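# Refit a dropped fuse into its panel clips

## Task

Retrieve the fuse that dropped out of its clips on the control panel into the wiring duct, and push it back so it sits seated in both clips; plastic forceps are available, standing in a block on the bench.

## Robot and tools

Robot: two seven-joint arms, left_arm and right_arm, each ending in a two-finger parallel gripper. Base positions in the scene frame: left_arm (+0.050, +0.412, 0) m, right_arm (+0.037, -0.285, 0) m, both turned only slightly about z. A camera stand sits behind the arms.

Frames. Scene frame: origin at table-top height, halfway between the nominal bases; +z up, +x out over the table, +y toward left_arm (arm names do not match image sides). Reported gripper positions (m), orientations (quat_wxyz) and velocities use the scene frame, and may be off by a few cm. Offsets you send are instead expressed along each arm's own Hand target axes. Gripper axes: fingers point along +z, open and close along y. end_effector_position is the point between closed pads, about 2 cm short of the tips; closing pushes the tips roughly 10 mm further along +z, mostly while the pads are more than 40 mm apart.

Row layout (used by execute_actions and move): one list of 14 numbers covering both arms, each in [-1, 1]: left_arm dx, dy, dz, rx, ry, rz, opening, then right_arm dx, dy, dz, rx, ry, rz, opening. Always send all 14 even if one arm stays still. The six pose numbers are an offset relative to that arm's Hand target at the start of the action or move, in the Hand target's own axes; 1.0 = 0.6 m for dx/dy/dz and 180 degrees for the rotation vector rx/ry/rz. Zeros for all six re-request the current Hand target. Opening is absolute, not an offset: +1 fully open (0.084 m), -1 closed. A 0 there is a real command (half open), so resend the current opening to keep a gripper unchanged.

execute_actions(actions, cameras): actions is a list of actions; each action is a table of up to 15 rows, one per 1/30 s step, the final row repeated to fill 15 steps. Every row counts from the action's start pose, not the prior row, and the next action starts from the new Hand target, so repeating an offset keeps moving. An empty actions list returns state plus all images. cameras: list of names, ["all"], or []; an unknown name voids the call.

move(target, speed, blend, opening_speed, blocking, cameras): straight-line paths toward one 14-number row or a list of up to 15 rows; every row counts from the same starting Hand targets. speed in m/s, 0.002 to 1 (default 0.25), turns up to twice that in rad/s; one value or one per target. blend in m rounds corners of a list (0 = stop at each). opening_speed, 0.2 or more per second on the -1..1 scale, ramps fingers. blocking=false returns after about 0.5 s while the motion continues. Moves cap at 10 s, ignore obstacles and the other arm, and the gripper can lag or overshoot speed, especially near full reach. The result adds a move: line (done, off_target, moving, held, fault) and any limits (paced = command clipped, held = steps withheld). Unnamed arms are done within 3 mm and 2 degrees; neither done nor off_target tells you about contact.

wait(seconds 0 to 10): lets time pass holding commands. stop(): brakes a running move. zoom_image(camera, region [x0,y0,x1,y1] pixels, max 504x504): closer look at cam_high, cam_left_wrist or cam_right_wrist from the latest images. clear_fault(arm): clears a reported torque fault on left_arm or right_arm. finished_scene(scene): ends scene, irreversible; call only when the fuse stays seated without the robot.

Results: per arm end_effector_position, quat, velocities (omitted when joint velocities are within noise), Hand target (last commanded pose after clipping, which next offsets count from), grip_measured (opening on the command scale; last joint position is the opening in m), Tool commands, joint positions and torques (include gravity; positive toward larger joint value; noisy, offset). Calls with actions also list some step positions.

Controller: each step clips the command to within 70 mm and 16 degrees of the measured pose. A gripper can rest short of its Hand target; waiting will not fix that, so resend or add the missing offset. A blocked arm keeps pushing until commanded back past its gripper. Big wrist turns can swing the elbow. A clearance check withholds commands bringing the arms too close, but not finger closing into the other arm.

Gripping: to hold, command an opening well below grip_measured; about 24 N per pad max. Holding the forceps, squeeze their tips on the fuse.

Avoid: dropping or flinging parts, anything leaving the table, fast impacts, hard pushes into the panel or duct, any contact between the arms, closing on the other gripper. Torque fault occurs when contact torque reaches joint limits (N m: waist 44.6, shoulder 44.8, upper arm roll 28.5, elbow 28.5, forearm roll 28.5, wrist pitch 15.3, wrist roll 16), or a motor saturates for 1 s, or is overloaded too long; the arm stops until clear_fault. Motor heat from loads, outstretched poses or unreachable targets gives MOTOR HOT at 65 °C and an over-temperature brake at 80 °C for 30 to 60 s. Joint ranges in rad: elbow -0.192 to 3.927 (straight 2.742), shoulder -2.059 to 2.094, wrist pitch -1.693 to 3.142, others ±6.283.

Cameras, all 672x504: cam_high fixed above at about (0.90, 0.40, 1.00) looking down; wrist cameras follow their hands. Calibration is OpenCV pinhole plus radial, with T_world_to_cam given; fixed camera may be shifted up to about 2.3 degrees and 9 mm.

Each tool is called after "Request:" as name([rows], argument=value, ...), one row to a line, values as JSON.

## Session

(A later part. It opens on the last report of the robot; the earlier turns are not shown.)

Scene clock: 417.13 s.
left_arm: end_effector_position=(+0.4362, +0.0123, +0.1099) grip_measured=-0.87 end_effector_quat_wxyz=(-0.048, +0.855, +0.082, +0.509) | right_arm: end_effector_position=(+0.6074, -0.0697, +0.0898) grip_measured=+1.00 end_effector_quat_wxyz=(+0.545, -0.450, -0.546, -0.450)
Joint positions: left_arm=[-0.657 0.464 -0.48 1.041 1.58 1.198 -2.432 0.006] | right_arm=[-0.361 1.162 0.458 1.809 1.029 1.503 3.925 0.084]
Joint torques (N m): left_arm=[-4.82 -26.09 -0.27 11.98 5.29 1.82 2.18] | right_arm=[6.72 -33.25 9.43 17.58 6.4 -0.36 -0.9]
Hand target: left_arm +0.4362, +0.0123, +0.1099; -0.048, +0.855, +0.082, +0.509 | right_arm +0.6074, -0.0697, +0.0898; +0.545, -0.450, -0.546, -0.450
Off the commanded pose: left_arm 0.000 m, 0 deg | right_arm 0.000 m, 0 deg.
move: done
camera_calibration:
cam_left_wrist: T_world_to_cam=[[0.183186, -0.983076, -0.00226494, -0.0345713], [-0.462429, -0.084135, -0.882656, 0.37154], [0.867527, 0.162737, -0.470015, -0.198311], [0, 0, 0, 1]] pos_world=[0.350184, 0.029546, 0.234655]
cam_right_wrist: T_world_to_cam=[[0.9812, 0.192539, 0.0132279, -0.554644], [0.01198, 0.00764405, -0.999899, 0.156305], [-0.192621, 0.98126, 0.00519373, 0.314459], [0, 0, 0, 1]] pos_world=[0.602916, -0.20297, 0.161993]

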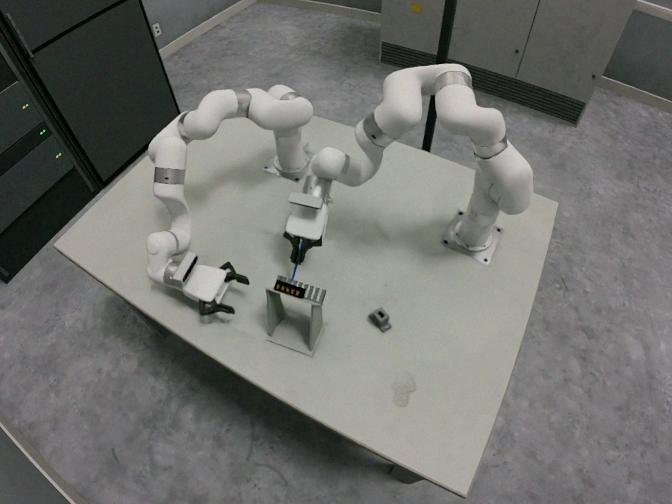

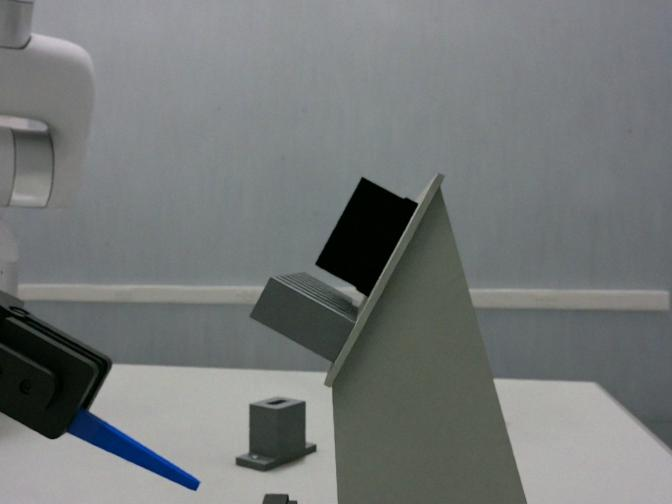

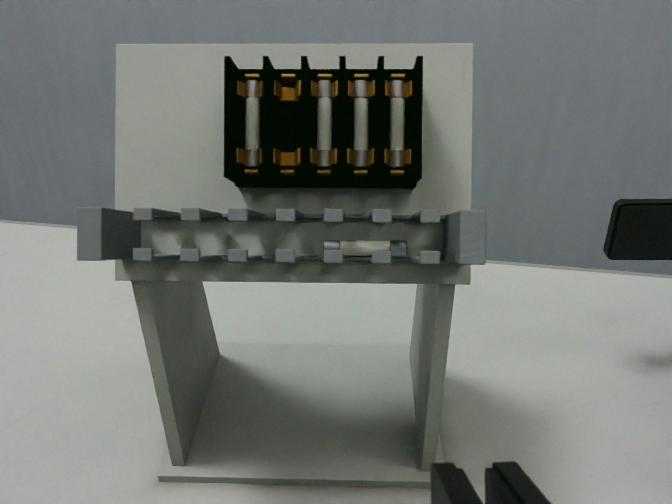

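Request:
move([
  [0.05,0,-0.1,0,0,-0.5,-0.95,0,0,0,0,0,0,1],
  [0.1242,-0.0402,-0.0473,0,0,-0.5,-0.95,0,0,0,0,0,0,1],
], cameras=["all"], blend=0.01)

Request:
zoom_image(camera="cam_left_wrist", region=[100, 150, 380, 360])

Scene clock: 564.17 s.
left_arm: end_effector_position=(+0.4420, +0.0380, +0.1889) grip_measured=-0.87 end_effector_quat_wxyz=(+0.326, +0.547, +0.663, +0.394) | right_arm: end_effector_position=(+0.6074, -0.0697, +0.0898) grip_measured=+1.00 end_effector_quat_wxyz=(+0.545, -0.450, -0.546, -0.450)
Joint positions: left_arm=[-0.591 0.212 -0.488 0.954 1.46 1.107 -3.838 0.006] | right_arm=[-0.361 1.162 0.458 1.809 1.029 1.503 3.925 0.084]
Joint torques (N m): left_arm=[3.82 -32.54 1.99 8.15 5.62 -1.12 2.29] | right_arm=[6.34 -33.66 9.24 17.85 5.31 -0.12 -0.85]
Hand target: left_arm +0.4420, +0.0381, +0.1889; +0.326, +0.547, +0.663, +0.394 | right_arm +0.6074, -0.0697, +0.0898; +0.545, -0.450, -0.546, -0.450
Off the commanded pose: left_arm 0.000 m, 0 deg | right_arm 0.000 m, 0 deg.
move: done
camera_calibration:
cam_left_wrist: T_world_to_cam=[[0.465902, 0.0847312, 0.88077, -0.34253], [0.192471, -0.981275, -0.00741159, 0.0253982], [0.863649, 0.172976, -0.473486, -0.168354], [0, 0, 0, 1]] pos_world=[0.300096, 0.0830668, 0.222165]
cam_right_wrist: T_world_to_cam=[[0.9812, 0.192539, 0.0132279, -0.554644], [0.01198, 0.00764405, -0.999899, 0.156305], [-0.192621, 0.98126, 0.00519373, 0.314459], [0, 0, 0, 1]] pos_world=[0.602916, -0.20297, 0.161993]

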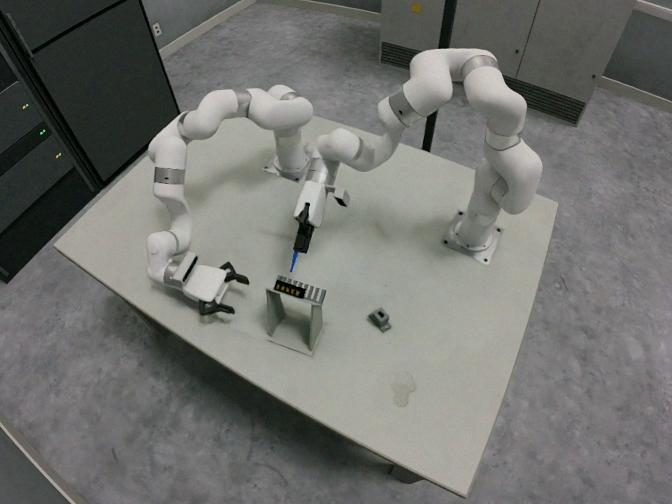

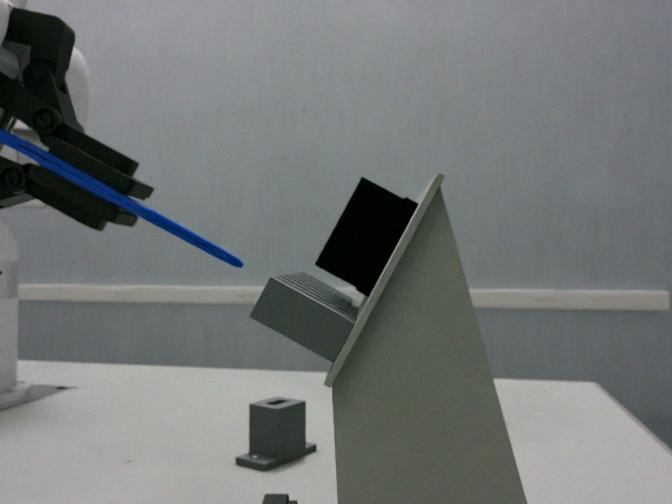

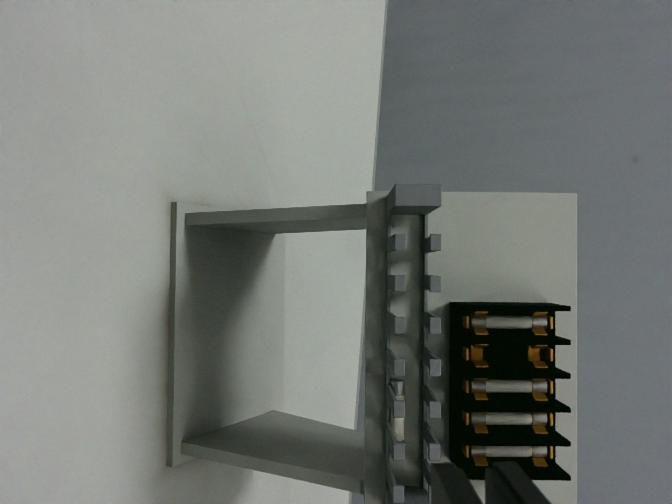

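Scaled by 1.800 from the camera's 672x504 image, which has a finer 960x720 frame.

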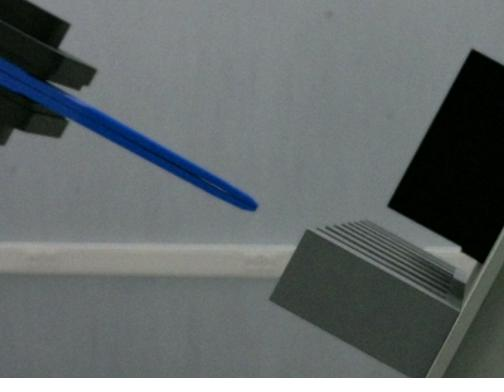

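Request:
zoom_image(camera="cam_right_wrist", region=[370, 350, 510, 504])

Request:
zoom_image(camera="cam_high", region=[270, 220, 340, 310])

Scaled by 3.273 from the camera's 672x504 image, which has a finer 960x720 frame.

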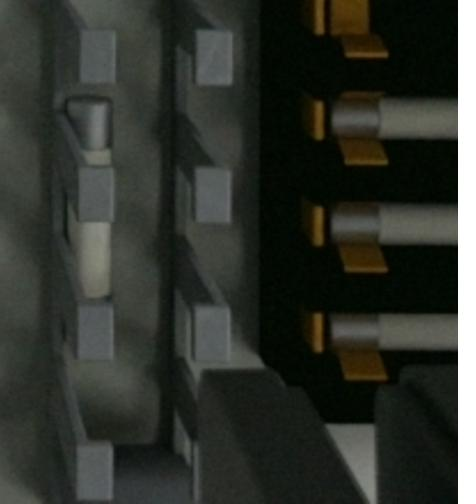

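Scaled by 5.600 from the camera's 672x504 image, which has a finer 960x720 frame.

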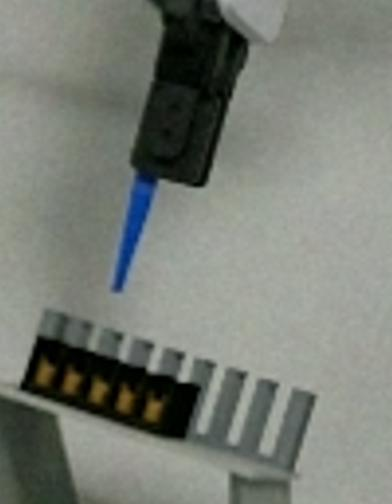

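Request:
move(target=[0.0142,-0.0128,0.0133,0,0,0,-0.95,0.1028,-0.0938,-0.0258,-0.12,-0.197,0.04,1], cameras=["all"])

Request:
zoom_image(camera="cam_left_wrist", region=[200, 130, 450, 330])

Scene clock: 680.13 s.
left_arm: end_effector_position=(+0.4437, +0.0471, +0.1784) grip_measured=-0.87 end_effector_quat_wxyz=(+0.326, +0.547, +0.663, +0.394) | right_arm: end_effector_position=(+0.5550, -0.0956, +0.1514) grip_measured=+1.00 end_effector_quat_wxyz=(-0.288, +0.690, +0.563, +0.351)
Joint positions: left_arm=[-0.583 0.214 -0.479 0.926 1.486 1.092 -3.869 0.006] | right_arm=[-0.324 0.311 0.43 1.03 1.168 0.859 4.116 0.084]
Joint torques (N m): left_arm=[3.64 -20.52 2.44 7.88 5.45 -0.82 -1.91] | right_arm=[5.68 -30.32 4.83 14.28 -4.36 -1.67 0.95]
Hand target: left_arm +0.4437, +0.0471, +0.1784; +0.326, +0.547, +0.663, +0.394 | right_arm +0.5550, -0.0956, +0.1514; -0.288, +0.690, +0.564, +0.351
Off the commanded pose: left_arm 0.000 m, 0 deg | right_arm 0.000 m, 0 deg.
move: done
camera_calibration:
cam_left_wrist: T_world_to_cam=[[0.465817, 0.0847633, 0.880812, -0.334735], [0.192493, -0.981271, -0.00736913, 0.0338078], [0.86369, 0.172983, -0.473409, -0.176428], [0, 0, 0, 1]] pos_world=[0.301796, 0.0920668, 0.211565]
cam_right_wrist: T_world_to_cam=[[0.981884, -0.189382, 0.0061124, -0.534896], [-0.105459, -0.573, -0.812742, 0.200065], [0.157421, 0.797374, -0.582592, 0.206626], [0, 0, 0, 1]] pos_world=[0.513777, -0.15142, 0.28625]

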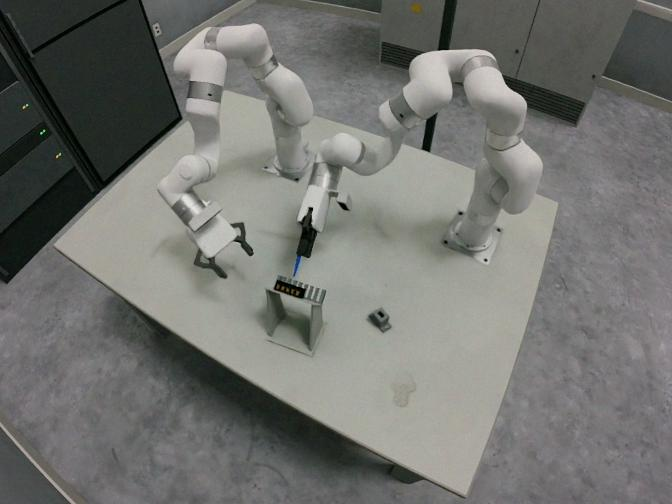

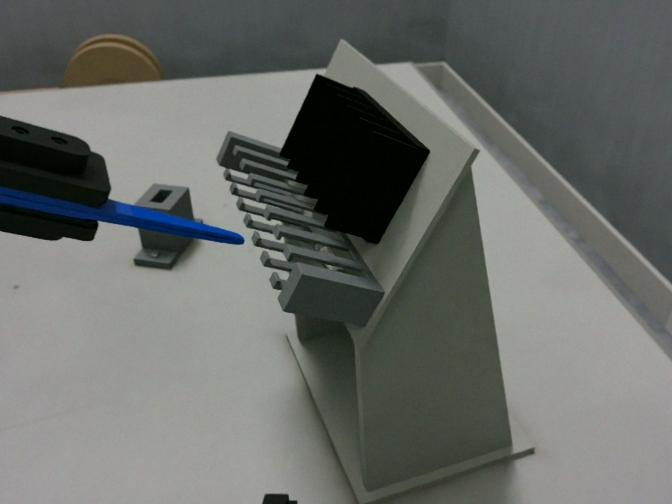

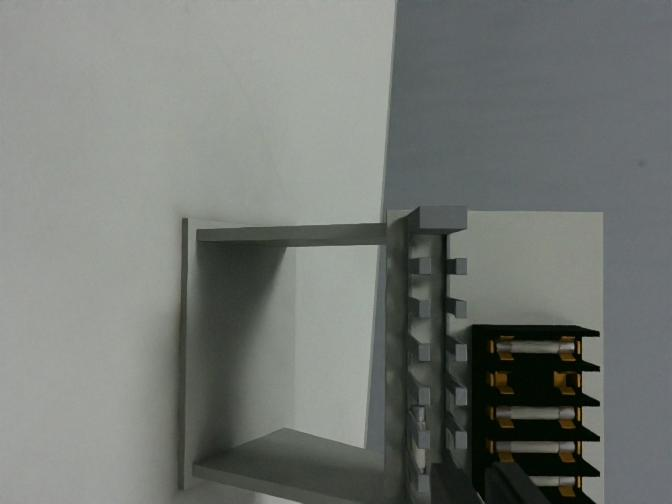

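Scaled by 2.016 from the camera's 672x504 image, which has a finer 960x720 frame.

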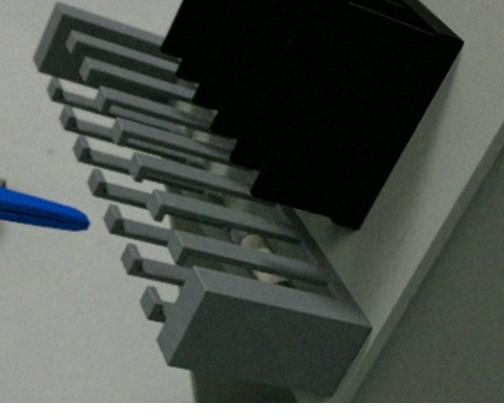

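Request:
move(target=[0,0,0.0067,0,0,0,-0.95,0,0,0,0,0,0,1], cameras=["all"])

Request:
zoom_image(camera="cam_left_wrist", region=[210, 160, 350, 300])

Request:
zoom_image(camera="cam_high", region=[265, 240, 335, 310])

Scene clock: 700.07 s.
left_arm: end_effector_position=(+0.4472, +0.0477, +0.1765) grip_measured=-0.87 end_effector_quat_wxyz=(+0.326, +0.547, +0.663, +0.394) | right_arm: end_effector_position=(+0.5550, -0.0956, +0.1514) grip_measured=+1.00 end_effector_quat_wxyz=(-0.288, +0.690, +0.564, +0.351)
Joint positions: left_arm=[-0.579 0.221 -0.475 0.93 1.495 1.088 -3.872 0.006] | right_arm=[-0.324 0.311 0.43 1.03 1.168 0.859 4.116 0.084]
Joint torques (N m): left_arm=[3.86 -21 2.15 12.47 5.37 -0.77 -1.78] | right_arm=[6.33 -30.38 4.76 14.36 -4.18 -1.54 0.94]
Hand target: left_arm +0.4472, +0.0477, +0.1765; +0.326, +0.547, +0.663, +0.394 | right_arm +0.5550, -0.0956, +0.1514; -0.288, +0.690, +0.564, +0.351
Off the commanded pose: left_arm 0.000 m, 0 deg | right_arm 0.000 m, 0 deg.
move: done
camera_calibration:
cam_left_wrist: T_world_to_cam=[[0.465817, 0.0847633, 0.880812, -0.334751], [0.192493, -0.981271, -0.00736913, 0.0338069], [0.86369, 0.172983, -0.473409, -0.180471], [0, 0, 0, 1]] pos_world=[0.305296, 0.0927668, 0.209665]
cam_right_wrist: T_world_to_cam=[[0.981884, -0.189386, 0.00613861, -0.534904], [-0.105449, -0.573049, -0.812708, 0.200125], [0.157433, 0.797338, -0.582638, 0.206686], [0, 0, 0, 1]] pos_world=[0.513777, -0.15142, 0.28635]

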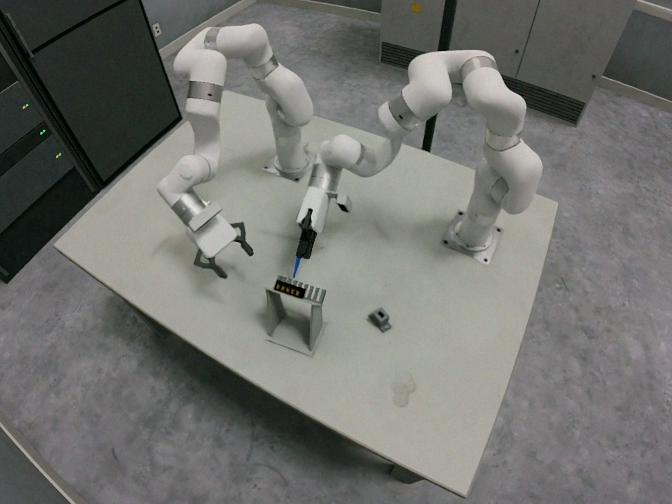

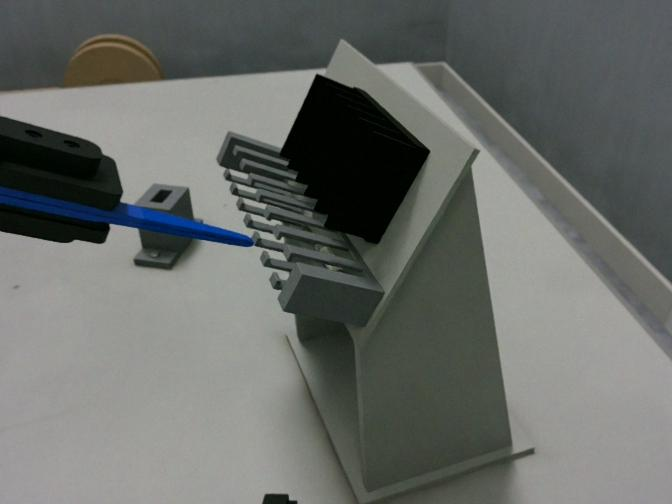

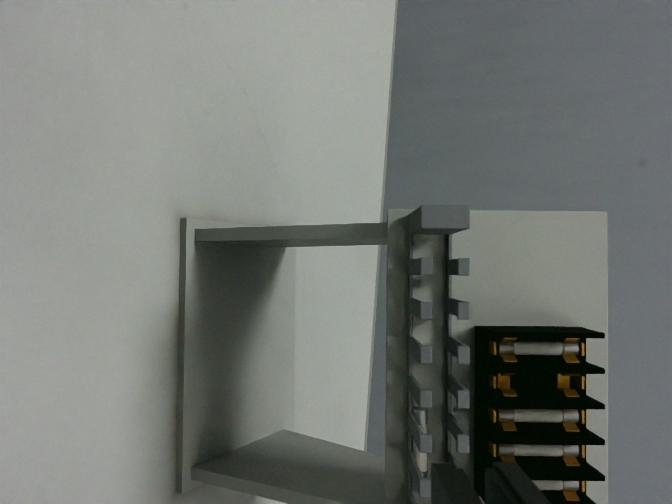

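Scaled by 3.600 from the camera's 672x504 image, which has a finer 960x720 frame.

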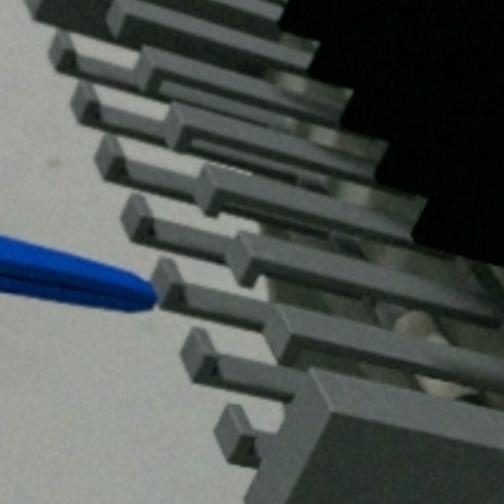

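Scaled by 7.200 from the camera's 672x504 image, which has a finer 960x720 frame.

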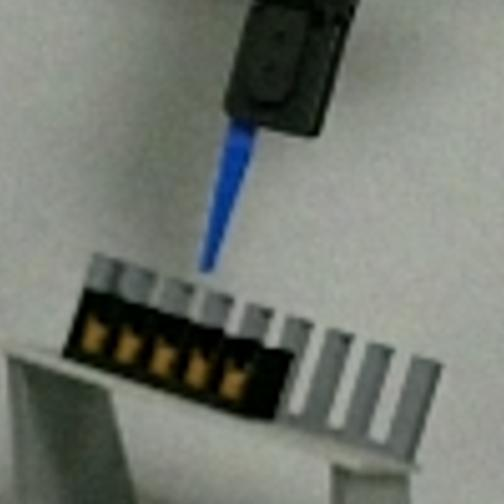

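Request:
zoom_image(camera="cam_high", region=[278, 268, 318, 298])

Scaled by 12.600 from the camera's 672x504 image, which has a finer 960x720 frame.

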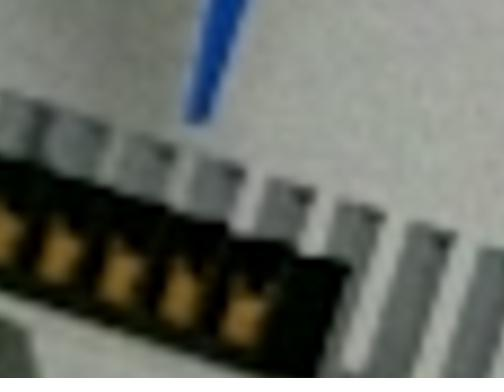

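Request:
move(target=[0.0017,0.0012,0.0,0,0,0,-0.78,0,0,0,0,0,0,1], cameras=["all"])

Request:
zoom_image(camera="cam_left_wrist", region=[80, 160, 350, 300])

Scene clock: 757.97 s.
left_arm: end_effector_position=(+0.4473, +0.0488, +0.1771) grip_measured=-0.80 end_effector_quat_wxyz=(+0.326, +0.547, +0.663, +0.394) | right_arm: end_effector_position=(+0.5550, -0.0956, +0.1514) grip_measured=+1.00 end_effector_quat_wxyz=(-0.288, +0.690, +0.564, +0.351)
Joint positions: left_arm=[-0.577 0.217 -0.474 0.927 1.495 1.085 -3.871 0.009] | right_arm=[-0.324 0.311 0.43 1.03 1.168 0.859 4.116 0.084]
Joint torques (N m): left_arm=[3.2 -32.43 2.25 7.95 -3.79 -0.89 2.15] | right_arm=[6.06 -30.34 4.8 14.67 -3.9 -1.54 0.95]
Hand target: left_arm +0.4473, +0.0488, +0.1771; +0.326, +0.547, +0.663, +0.394 | right_arm +0.5550, -0.0956, +0.1514; -0.288, +0.690, +0.564, +0.351
Off the commanded pose: left_arm 0.000 m, 0 deg | right_arm 0.000 m, 0 deg.
move: done
camera_calibration:
cam_left_wrist: T_world_to_cam=[[0.465777, 0.0847561, 0.880834, -0.335402], [0.192478, -0.981274, -0.00736005, 0.0347763], [0.863715, 0.172969, -0.473368, -0.180461], [0, 0, 0, 1]] pos_world=[0.305396, 0.0937668, 0.210265]
cam_right_wrist: T_world_to_cam=[[0.981884, -0.189386, 0.00613861, -0.534904], [-0.105449, -0.573049, -0.812708, 0.200125], [0.157433, 0.797338, -0.582638, 0.206686], [0, 0, 0, 1]] pos_world=[0.513777, -0.15142, 0.28635]

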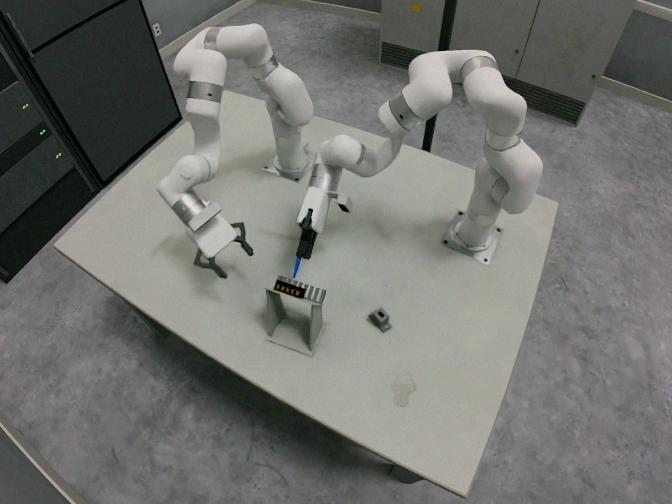

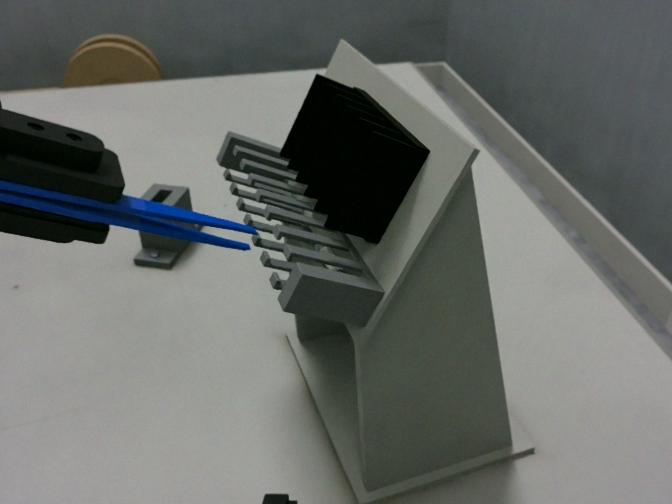

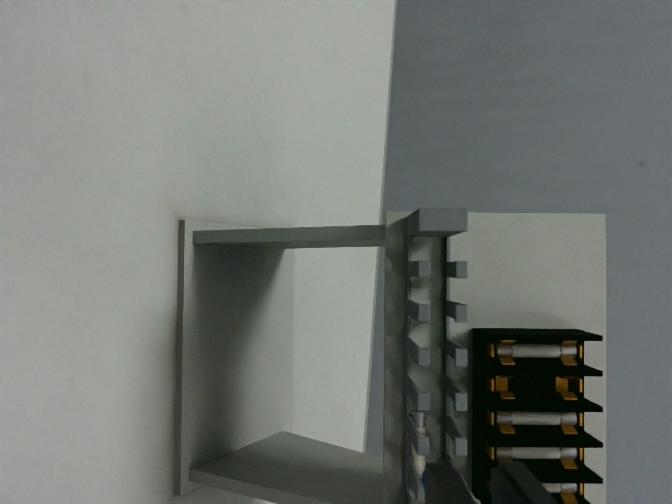

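Scaled by 1.867 from the camera's 672x504 image, which has a finer 960x720 frame.

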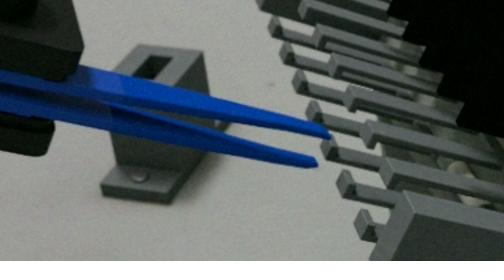

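Request:
zoom_image(camera="cam_right_wrist", region=[390, 404, 510, 504])

Scaled by 4.200 from the camera's 672x504 image, which has a finer 960x720 frame.

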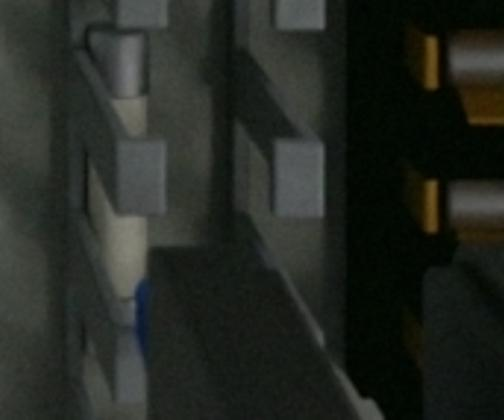

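Request:
move(target=[0.001,0.0003,0.03,0,0,0,-0.77,0,0,0,0,0,0,1], cameras=["all"], speed=0.05)

Request:
zoom_image(camera="cam_left_wrist", region=[200, 160, 400, 300])

Request:
zoom_image(camera="cam_right_wrist", region=[390, 404, 510, 504])

Scene clock: 795.83 s.
left_arm: end_effector_position=(+0.4628, +0.0524, +0.1687) grip_measured=-0.79 end_effector_quat_wxyz=(+0.326, +0.547, +0.663, +0.394) | right_arm: end_effector_position=(+0.5550, -0.0956, +0.1514) grip_measured=+1.00 end_effector_quat_wxyz=(-0.288, +0.690, +0.564, +0.351)
Joint positions: left_arm=[-0.561 0.249 -0.454 0.942 1.536 1.066 -3.882 0.009] | right_arm=[-0.324 0.311 0.43 1.03 1.168 0.859 4.116 0.084]
Joint torques (N m): left_arm=[3.73 -21.66 1.98 12.59 5.36 -0.87 -1.84] | right_arm=[6.22 -30.19 4.73 14.62 -3.98 -1.71 0.94]
Hand target: left_arm +0.4629, +0.0524, +0.1687; +0.326, +0.547, +0.663, +0.394 | right_arm +0.5550, -0.0956, +0.1514; -0.288, +0.690, +0.564, +0.351
Off the commanded pose: left_arm 0.000 m, 0 deg | right_arm 0.000 m, 0 deg.
move: done
camera_calibration:
cam_left_wrist: T_world_to_cam=[[0.465817, 0.0847633, 0.880812, -0.335537], [0.192493, -0.981271, -0.00736913, 0.0352604], [0.86369, 0.172983, -0.473409, -0.198433], [0, 0, 0, 1]] pos_world=[0.320896, 0.0973668, 0.201865]
cam_right_wrist: T_world_to_cam=[[0.981884, -0.189386, 0.00613861, -0.534904], [-0.105449, -0.573049, -0.812708, 0.200125], [0.157433, 0.797338, -0.582638, 0.206686], [0, 0, 0, 1]] pos_world=[0.513777, -0.15142, 0.28635]

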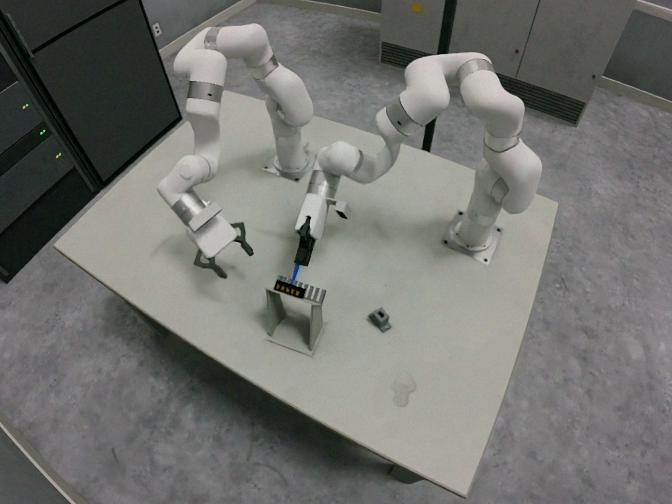

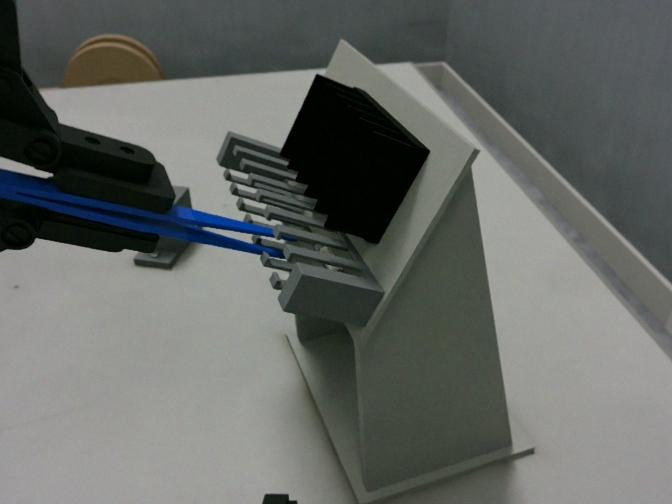

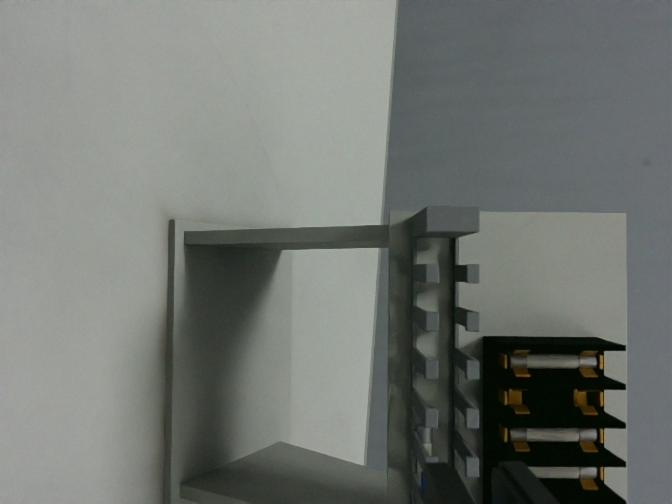

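Scaled by 2.520 from the camera's 672x504 image, which has a finer 960x720 frame.

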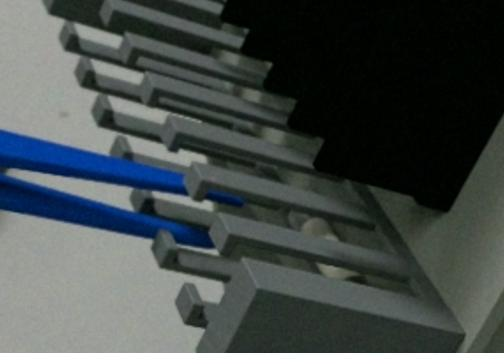

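Scaled by 4.200 from the camera's 672x504 image, which has a finer 960x720 frame.

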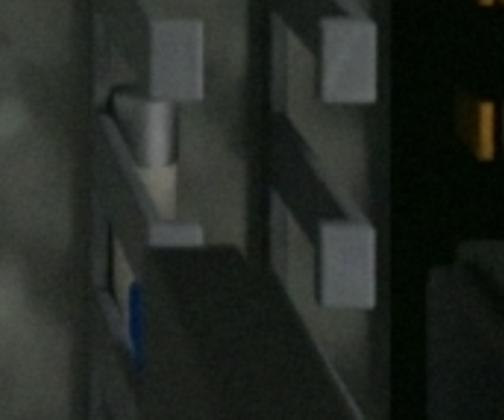

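Request:
zoom_image(camera="cam_left_wrist", region=[265, 220, 365, 290])

Scaled by 5.040 from the camera's 672x504 image, which has a finer 960x720 frame.

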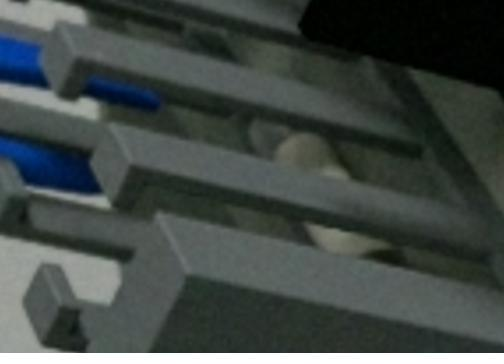

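Request:
move(target=[0,-0.0005,0.0217,0,0,0,-0.77,0,0,0,0,0,0,1], cameras=["all"], speed=0.05)

Request:
zoom_image(camera="cam_left_wrist", region=[235, 200, 365, 290])

Request:
zoom_image(camera="cam_right_wrist", region=[390, 404, 510, 504])

Scene clock: 829.97 s.
left_arm: end_effector_position=(+0.4739, +0.0545, +0.1622) grip_measured=-0.79 end_effector_quat_wxyz=(+0.326, +0.547, +0.663, +0.394) | right_arm: end_effector_position=(+0.5550, -0.0956, +0.1514) grip_measured=+1.00 end_effector_quat_wxyz=(-0.288, +0.690, +0.564, +0.351)
Joint positions: left_arm=[-0.551 0.275 -0.44 0.957 1.565 1.054 -3.891 0.009] | right_arm=[-0.324 0.311 0.43 1.03 1.168 0.859 4.116 0.084]
Joint torques (N m): left_arm=[3.51 -22.36 1.69 12.69 5.24 -0.97 -1.83] | right_arm=[6.05 -29.74 5.05 14.57 -4.01 -1.62 0.84]
Hand target: left_arm +0.4740, +0.0545, +0.1622; +0.326, +0.547, +0.663, +0.394 | right_arm +0.5550, -0.0956, +0.1514; -0.288, +0.690, +0.564, +0.351
Off the commanded pose: left_arm 0.000 m, 0 deg | right_arm 0.000 m, 0 deg.
move: done
camera_calibration:
cam_left_wrist: T_world_to_cam=[[0.465817, 0.0847633, 0.880812, -0.335257], [0.192493, -0.981271, -0.00736913, 0.0352354], [0.86369, 0.172983, -0.473409, -0.21143], [0, 0, 0, 1]] pos_world=[0.331996, 0.0995668, 0.195465]
cam_right_wrist: T_world_to_cam=[[0.981884, -0.189386, 0.00613861, -0.534904], [-0.105449, -0.573049, -0.812708, 0.200125], [0.157433, 0.797338, -0.582638, 0.206686], [0, 0, 0, 1]] pos_world=[0.513777, -0.15142, 0.28635]

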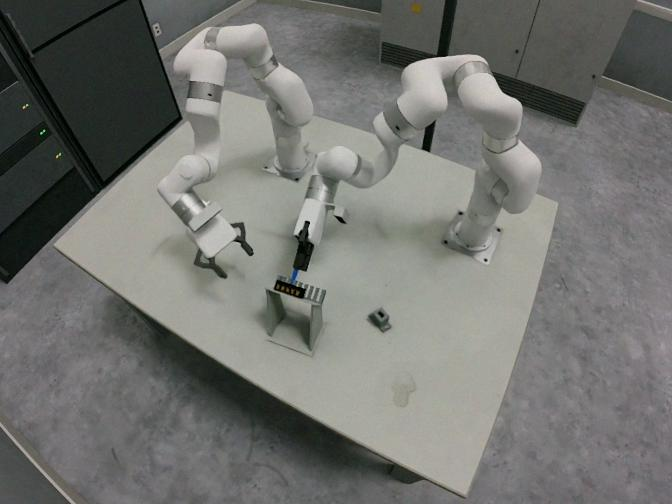

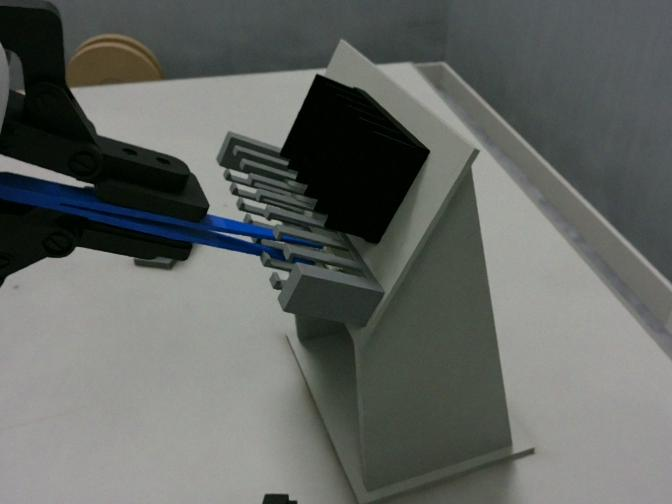

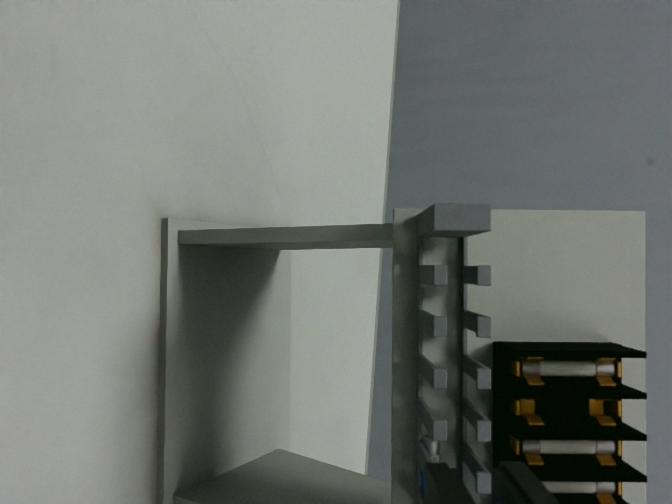

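Scaled by 3.877 from the camera's 672x504 image, which has a finer 960x720 frame.

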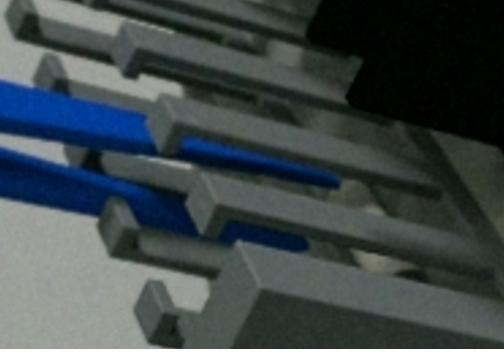

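Scaled by 4.200 from the camera's 672x504 image, which has a finer 960x720 frame.

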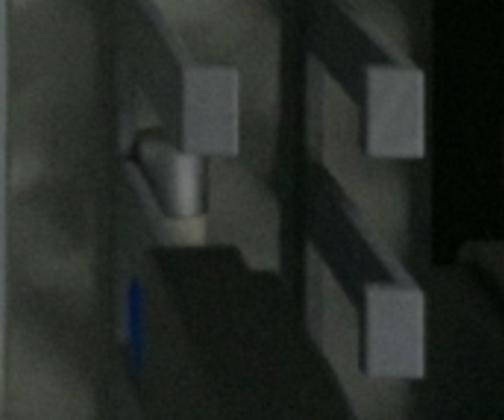

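Request:
move(target=[0,0,0.0088,0,0,0,-0.77,0,0,0,0,0,0,1], cameras=["all"], speed=0.03)

Request:
zoom_image(camera="cam_left_wrist", region=[265, 220, 365, 290])

Scene clock: 838.70 s.
left_arm: end_effector_position=(+0.4785, +0.0554, +0.1597) grip_measured=-0.79 end_effector_quat_wxyz=(+0.326, +0.547, +0.663, +0.394) | right_arm: end_effector_position=(+0.5550, -0.0956, +0.1514) grip_measured=+1.00 end_effector_quat_wxyz=(-0.288, +0.690, +0.564, +0.351)
Joint positions: left_arm=[-0.546 0.285 -0.434 0.963 1.577 1.05 -3.894 0.009] | right_arm=[-0.324 0.311 0.43 1.03 1.168 0.859 4.116 0.084]
Joint torques (N m): left_arm=[3.82 -22.56 1.76 12.41 5.52 -0.91 -1.82] | right_arm=[6.15 -30.18 5.09 14.77 -3.64 -1.74 0.87]
Hand target: left_arm +0.4785, +0.0554, +0.1597; +0.326, +0.547, +0.663, +0.394 | right_arm +0.5550, -0.0956, +0.1514; -0.288, +0.690, +0.564, +0.351
Off the commanded pose: left_arm 0.000 m, 0 deg | right_arm 0.000 m, 0 deg.
move: done
camera_calibration:
cam_left_wrist: T_world_to_cam=[[0.465817, 0.0847633, 0.880812, -0.335266], [0.192493, -0.981271, -0.00736913, 0.0351165], [0.86369, 0.172983, -0.473409, -0.216725], [0, 0, 0, 1]] pos_world=[0.336596, 0.100367, 0.192965]
cam_right_wrist: T_world_to_cam=[[0.981884, -0.189386, 0.00613861, -0.534904], [-0.105449, -0.573049, -0.812708, 0.200125], [0.157433, 0.797338, -0.582638, 0.206686], [0, 0, 0, 1]] pos_world=[0.513777, -0.15142, 0.28635]

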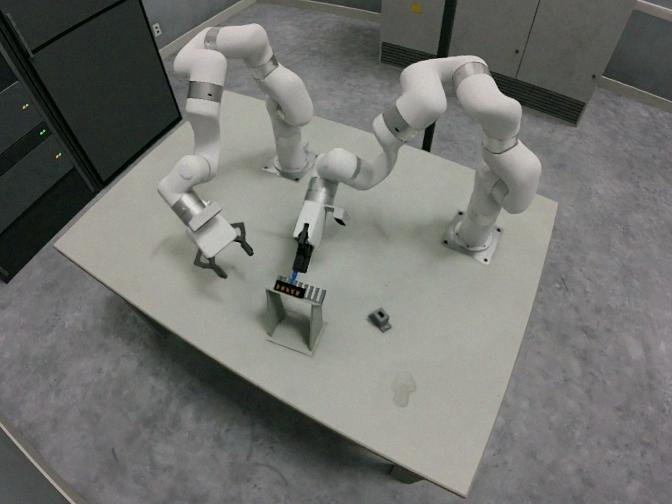

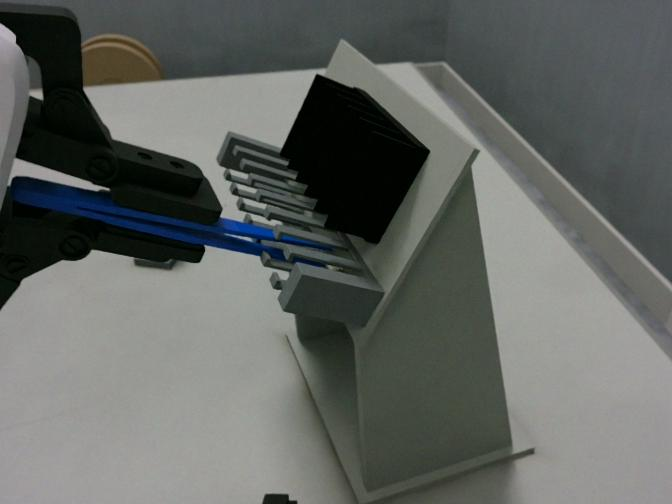

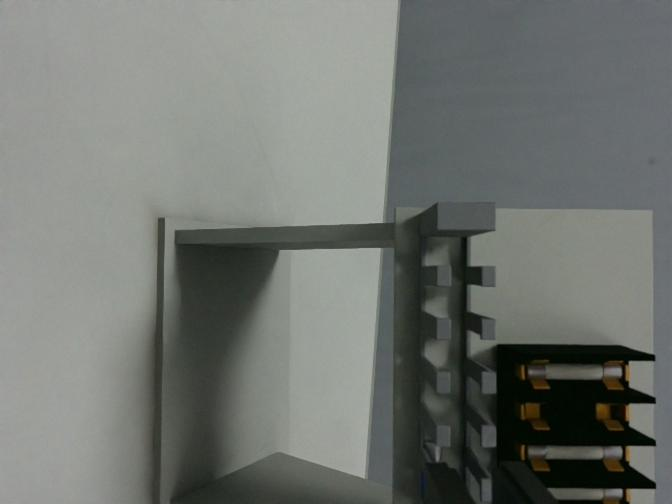

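Scaled by 5.040 from the camera's 672x504 image, which has a finer 960x720 frame.

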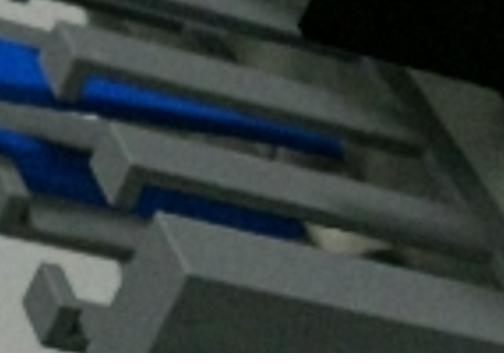

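Request:
move([
  [0,0,0.0012,0,0,0,-0.77,0,0,0,0,0,0,1],
  [0,0,0.0012,0,0,0,-1,0,0,0,0,0,0,1],
], cameras=["cam_left_wrist"], opening_speed=0.3)

Request:
zoom_image(camera="cam_left_wrist", region=[235, 200, 365, 290])

Scene clock: 851.77 s.
left_arm: end_effector_position=(+0.4791, +0.0555, +0.1593) grip_measured=-0.87 end_effector_quat_wxyz=(+0.326, +0.547, +0.663, +0.394) | right_arm: end_effector_position=(+0.5550, -0.0956, +0.1514) grip_measured=+1.00 end_effector_quat_wxyz=(-0.288, +0.690, +0.564, +0.351)
Joint positions: left_arm=[-0.546 0.287 -0.433 0.964 1.578 1.049 -3.894 0.006] | right_arm=[-0.324 0.311 0.43 1.03 1.168 0.859 4.116 0.084]
Joint torques (N m): left_arm=[3.14 -23.52 0.59 12.5 4.95 -1.16 -1.74] | right_arm=[6.4 -29.96 4.7 14.61 -3.64 -1.62 0.85]
Hand target: left_arm +0.4791, +0.0555, +0.1593; +0.326, +0.547, +0.663, +0.394 | right_arm +0.5550, -0.0956, +0.1514; -0.288, +0.690, +0.564, +0.351
Off the commanded pose: left_arm 0.000 m, 0 deg | right_arm 0.000 m, 0 deg.
move: done
camera_calibration:
cam_left_wrist: T_world_to_cam=[[0.46581, 0.0847621, 0.880816, -0.335208], [0.192578, -0.981254, -0.00741548, 0.0351728], [0.863675, 0.17308, -0.473401, -0.217473], [0, 0, 0, 1]] pos_world=[0.337196, 0.100567, 0.192565]
Images, in order (width x height): cam_left_wrist 672x504.

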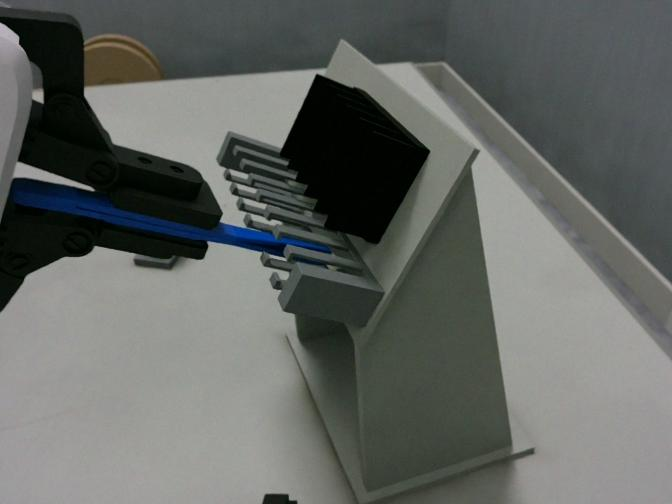

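Scaled by 3.877 from the camera's 672x504 image, which has a finer 960x720 frame.

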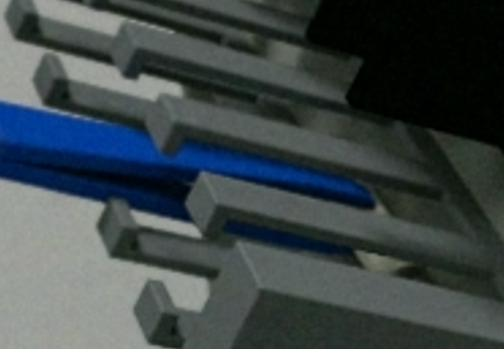

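Request:
move([
  [0,0.006,-0.002,0,0,0,-1,0,0,0,0,0,0,1],
  [0,0.006,-0.028,0,0,0,-1,0,0,0,0,0,0,1],
], cameras=["cam_left_wrist","cam_right_wrist"], speed=0.04)

Request:
zoom_image(camera="cam_left_wrist", region=[200, 190, 360, 290])

Request:
zoom_image(camera="cam_right_wrist", region=[390, 384, 510, 504])

Scene clock: 866.97 s.
left_arm: end_effector_position=(+0.4663, +0.0531, +0.1705) grip_measured=-0.87 end_effector_quat_wxyz=(+0.326, +0.547, +0.663, +0.394) | right_arm: end_effector_position=(+0.5550, -0.0956, +0.1514) grip_measured=+1.00 end_effector_quat_wxyz=(-0.288, +0.690, +0.564, +0.351)
Joint positions: left_arm=[-0.556 0.248 -0.451 0.947 1.538 1.06 -3.875 0.006] | right_arm=[-0.324 0.311 0.43 1.03 1.168 0.859 4.116 0.084]
Joint torques (N m): left_arm=[-4.48 -32.96 -8.12 7.94 -3.69 1.7 2.15] | right_arm=[6.52 -29.68 4.89 14.87 -3.77 -1.77 0.81]
Hand target: left_arm +0.4663, +0.0530, +0.1705; +0.326, +0.547, +0.663, +0.394 | right_arm +0.5550, -0.0956, +0.1514; -0.288, +0.690, +0.564, +0.351
Off the commanded pose: left_arm 0.000 m, 0 deg | right_arm 0.000 m, 0 deg.
move: done
camera_calibration:
cam_left_wrist: T_world_to_cam=[[0.46581, 0.0847621, 0.880816, -0.338899], [0.192578, -0.981254, -0.00741548, 0.0352677], [0.863675, 0.17308, -0.473401, -0.200684], [0, 0, 0, 1]] pos_world=[0.324396, 0.0980667, 0.203765]
cam_right_wrist: T_world_to_cam=[[0.981884, -0.189386, 0.00613861, -0.534904], [-0.105449, -0.573049, -0.812708, 0.200125], [0.157433, 0.797338, -0.582638, 0.206686], [0, 0, 0, 1]] pos_world=[0.513777, -0.15142, 0.28635]
Images, in order (width x height): cam_left_wrist 672x504, cam_right_wrist 672x504.

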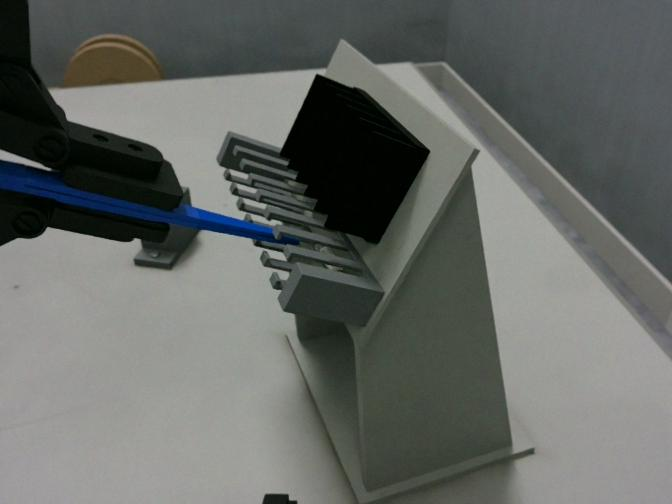

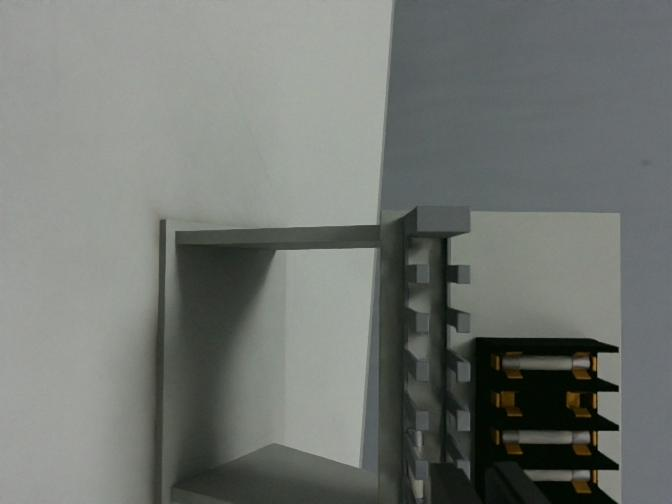

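Scaled by 3.150 from the camera's 672x504 image, which has a finer 960x720 frame.

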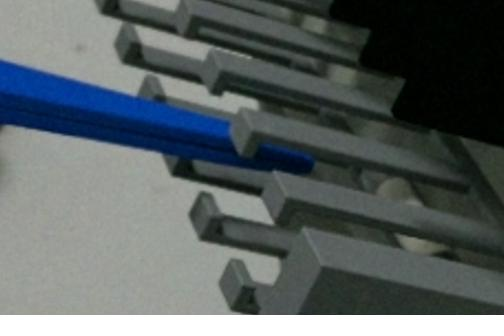

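Scaled by 4.200 from the camera's 672x504 image, which has a finer 960x720 frame.

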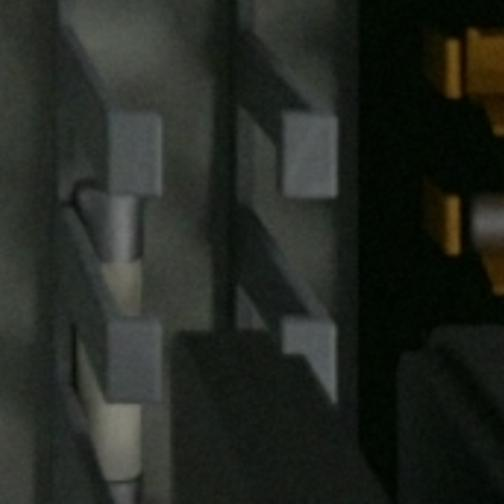

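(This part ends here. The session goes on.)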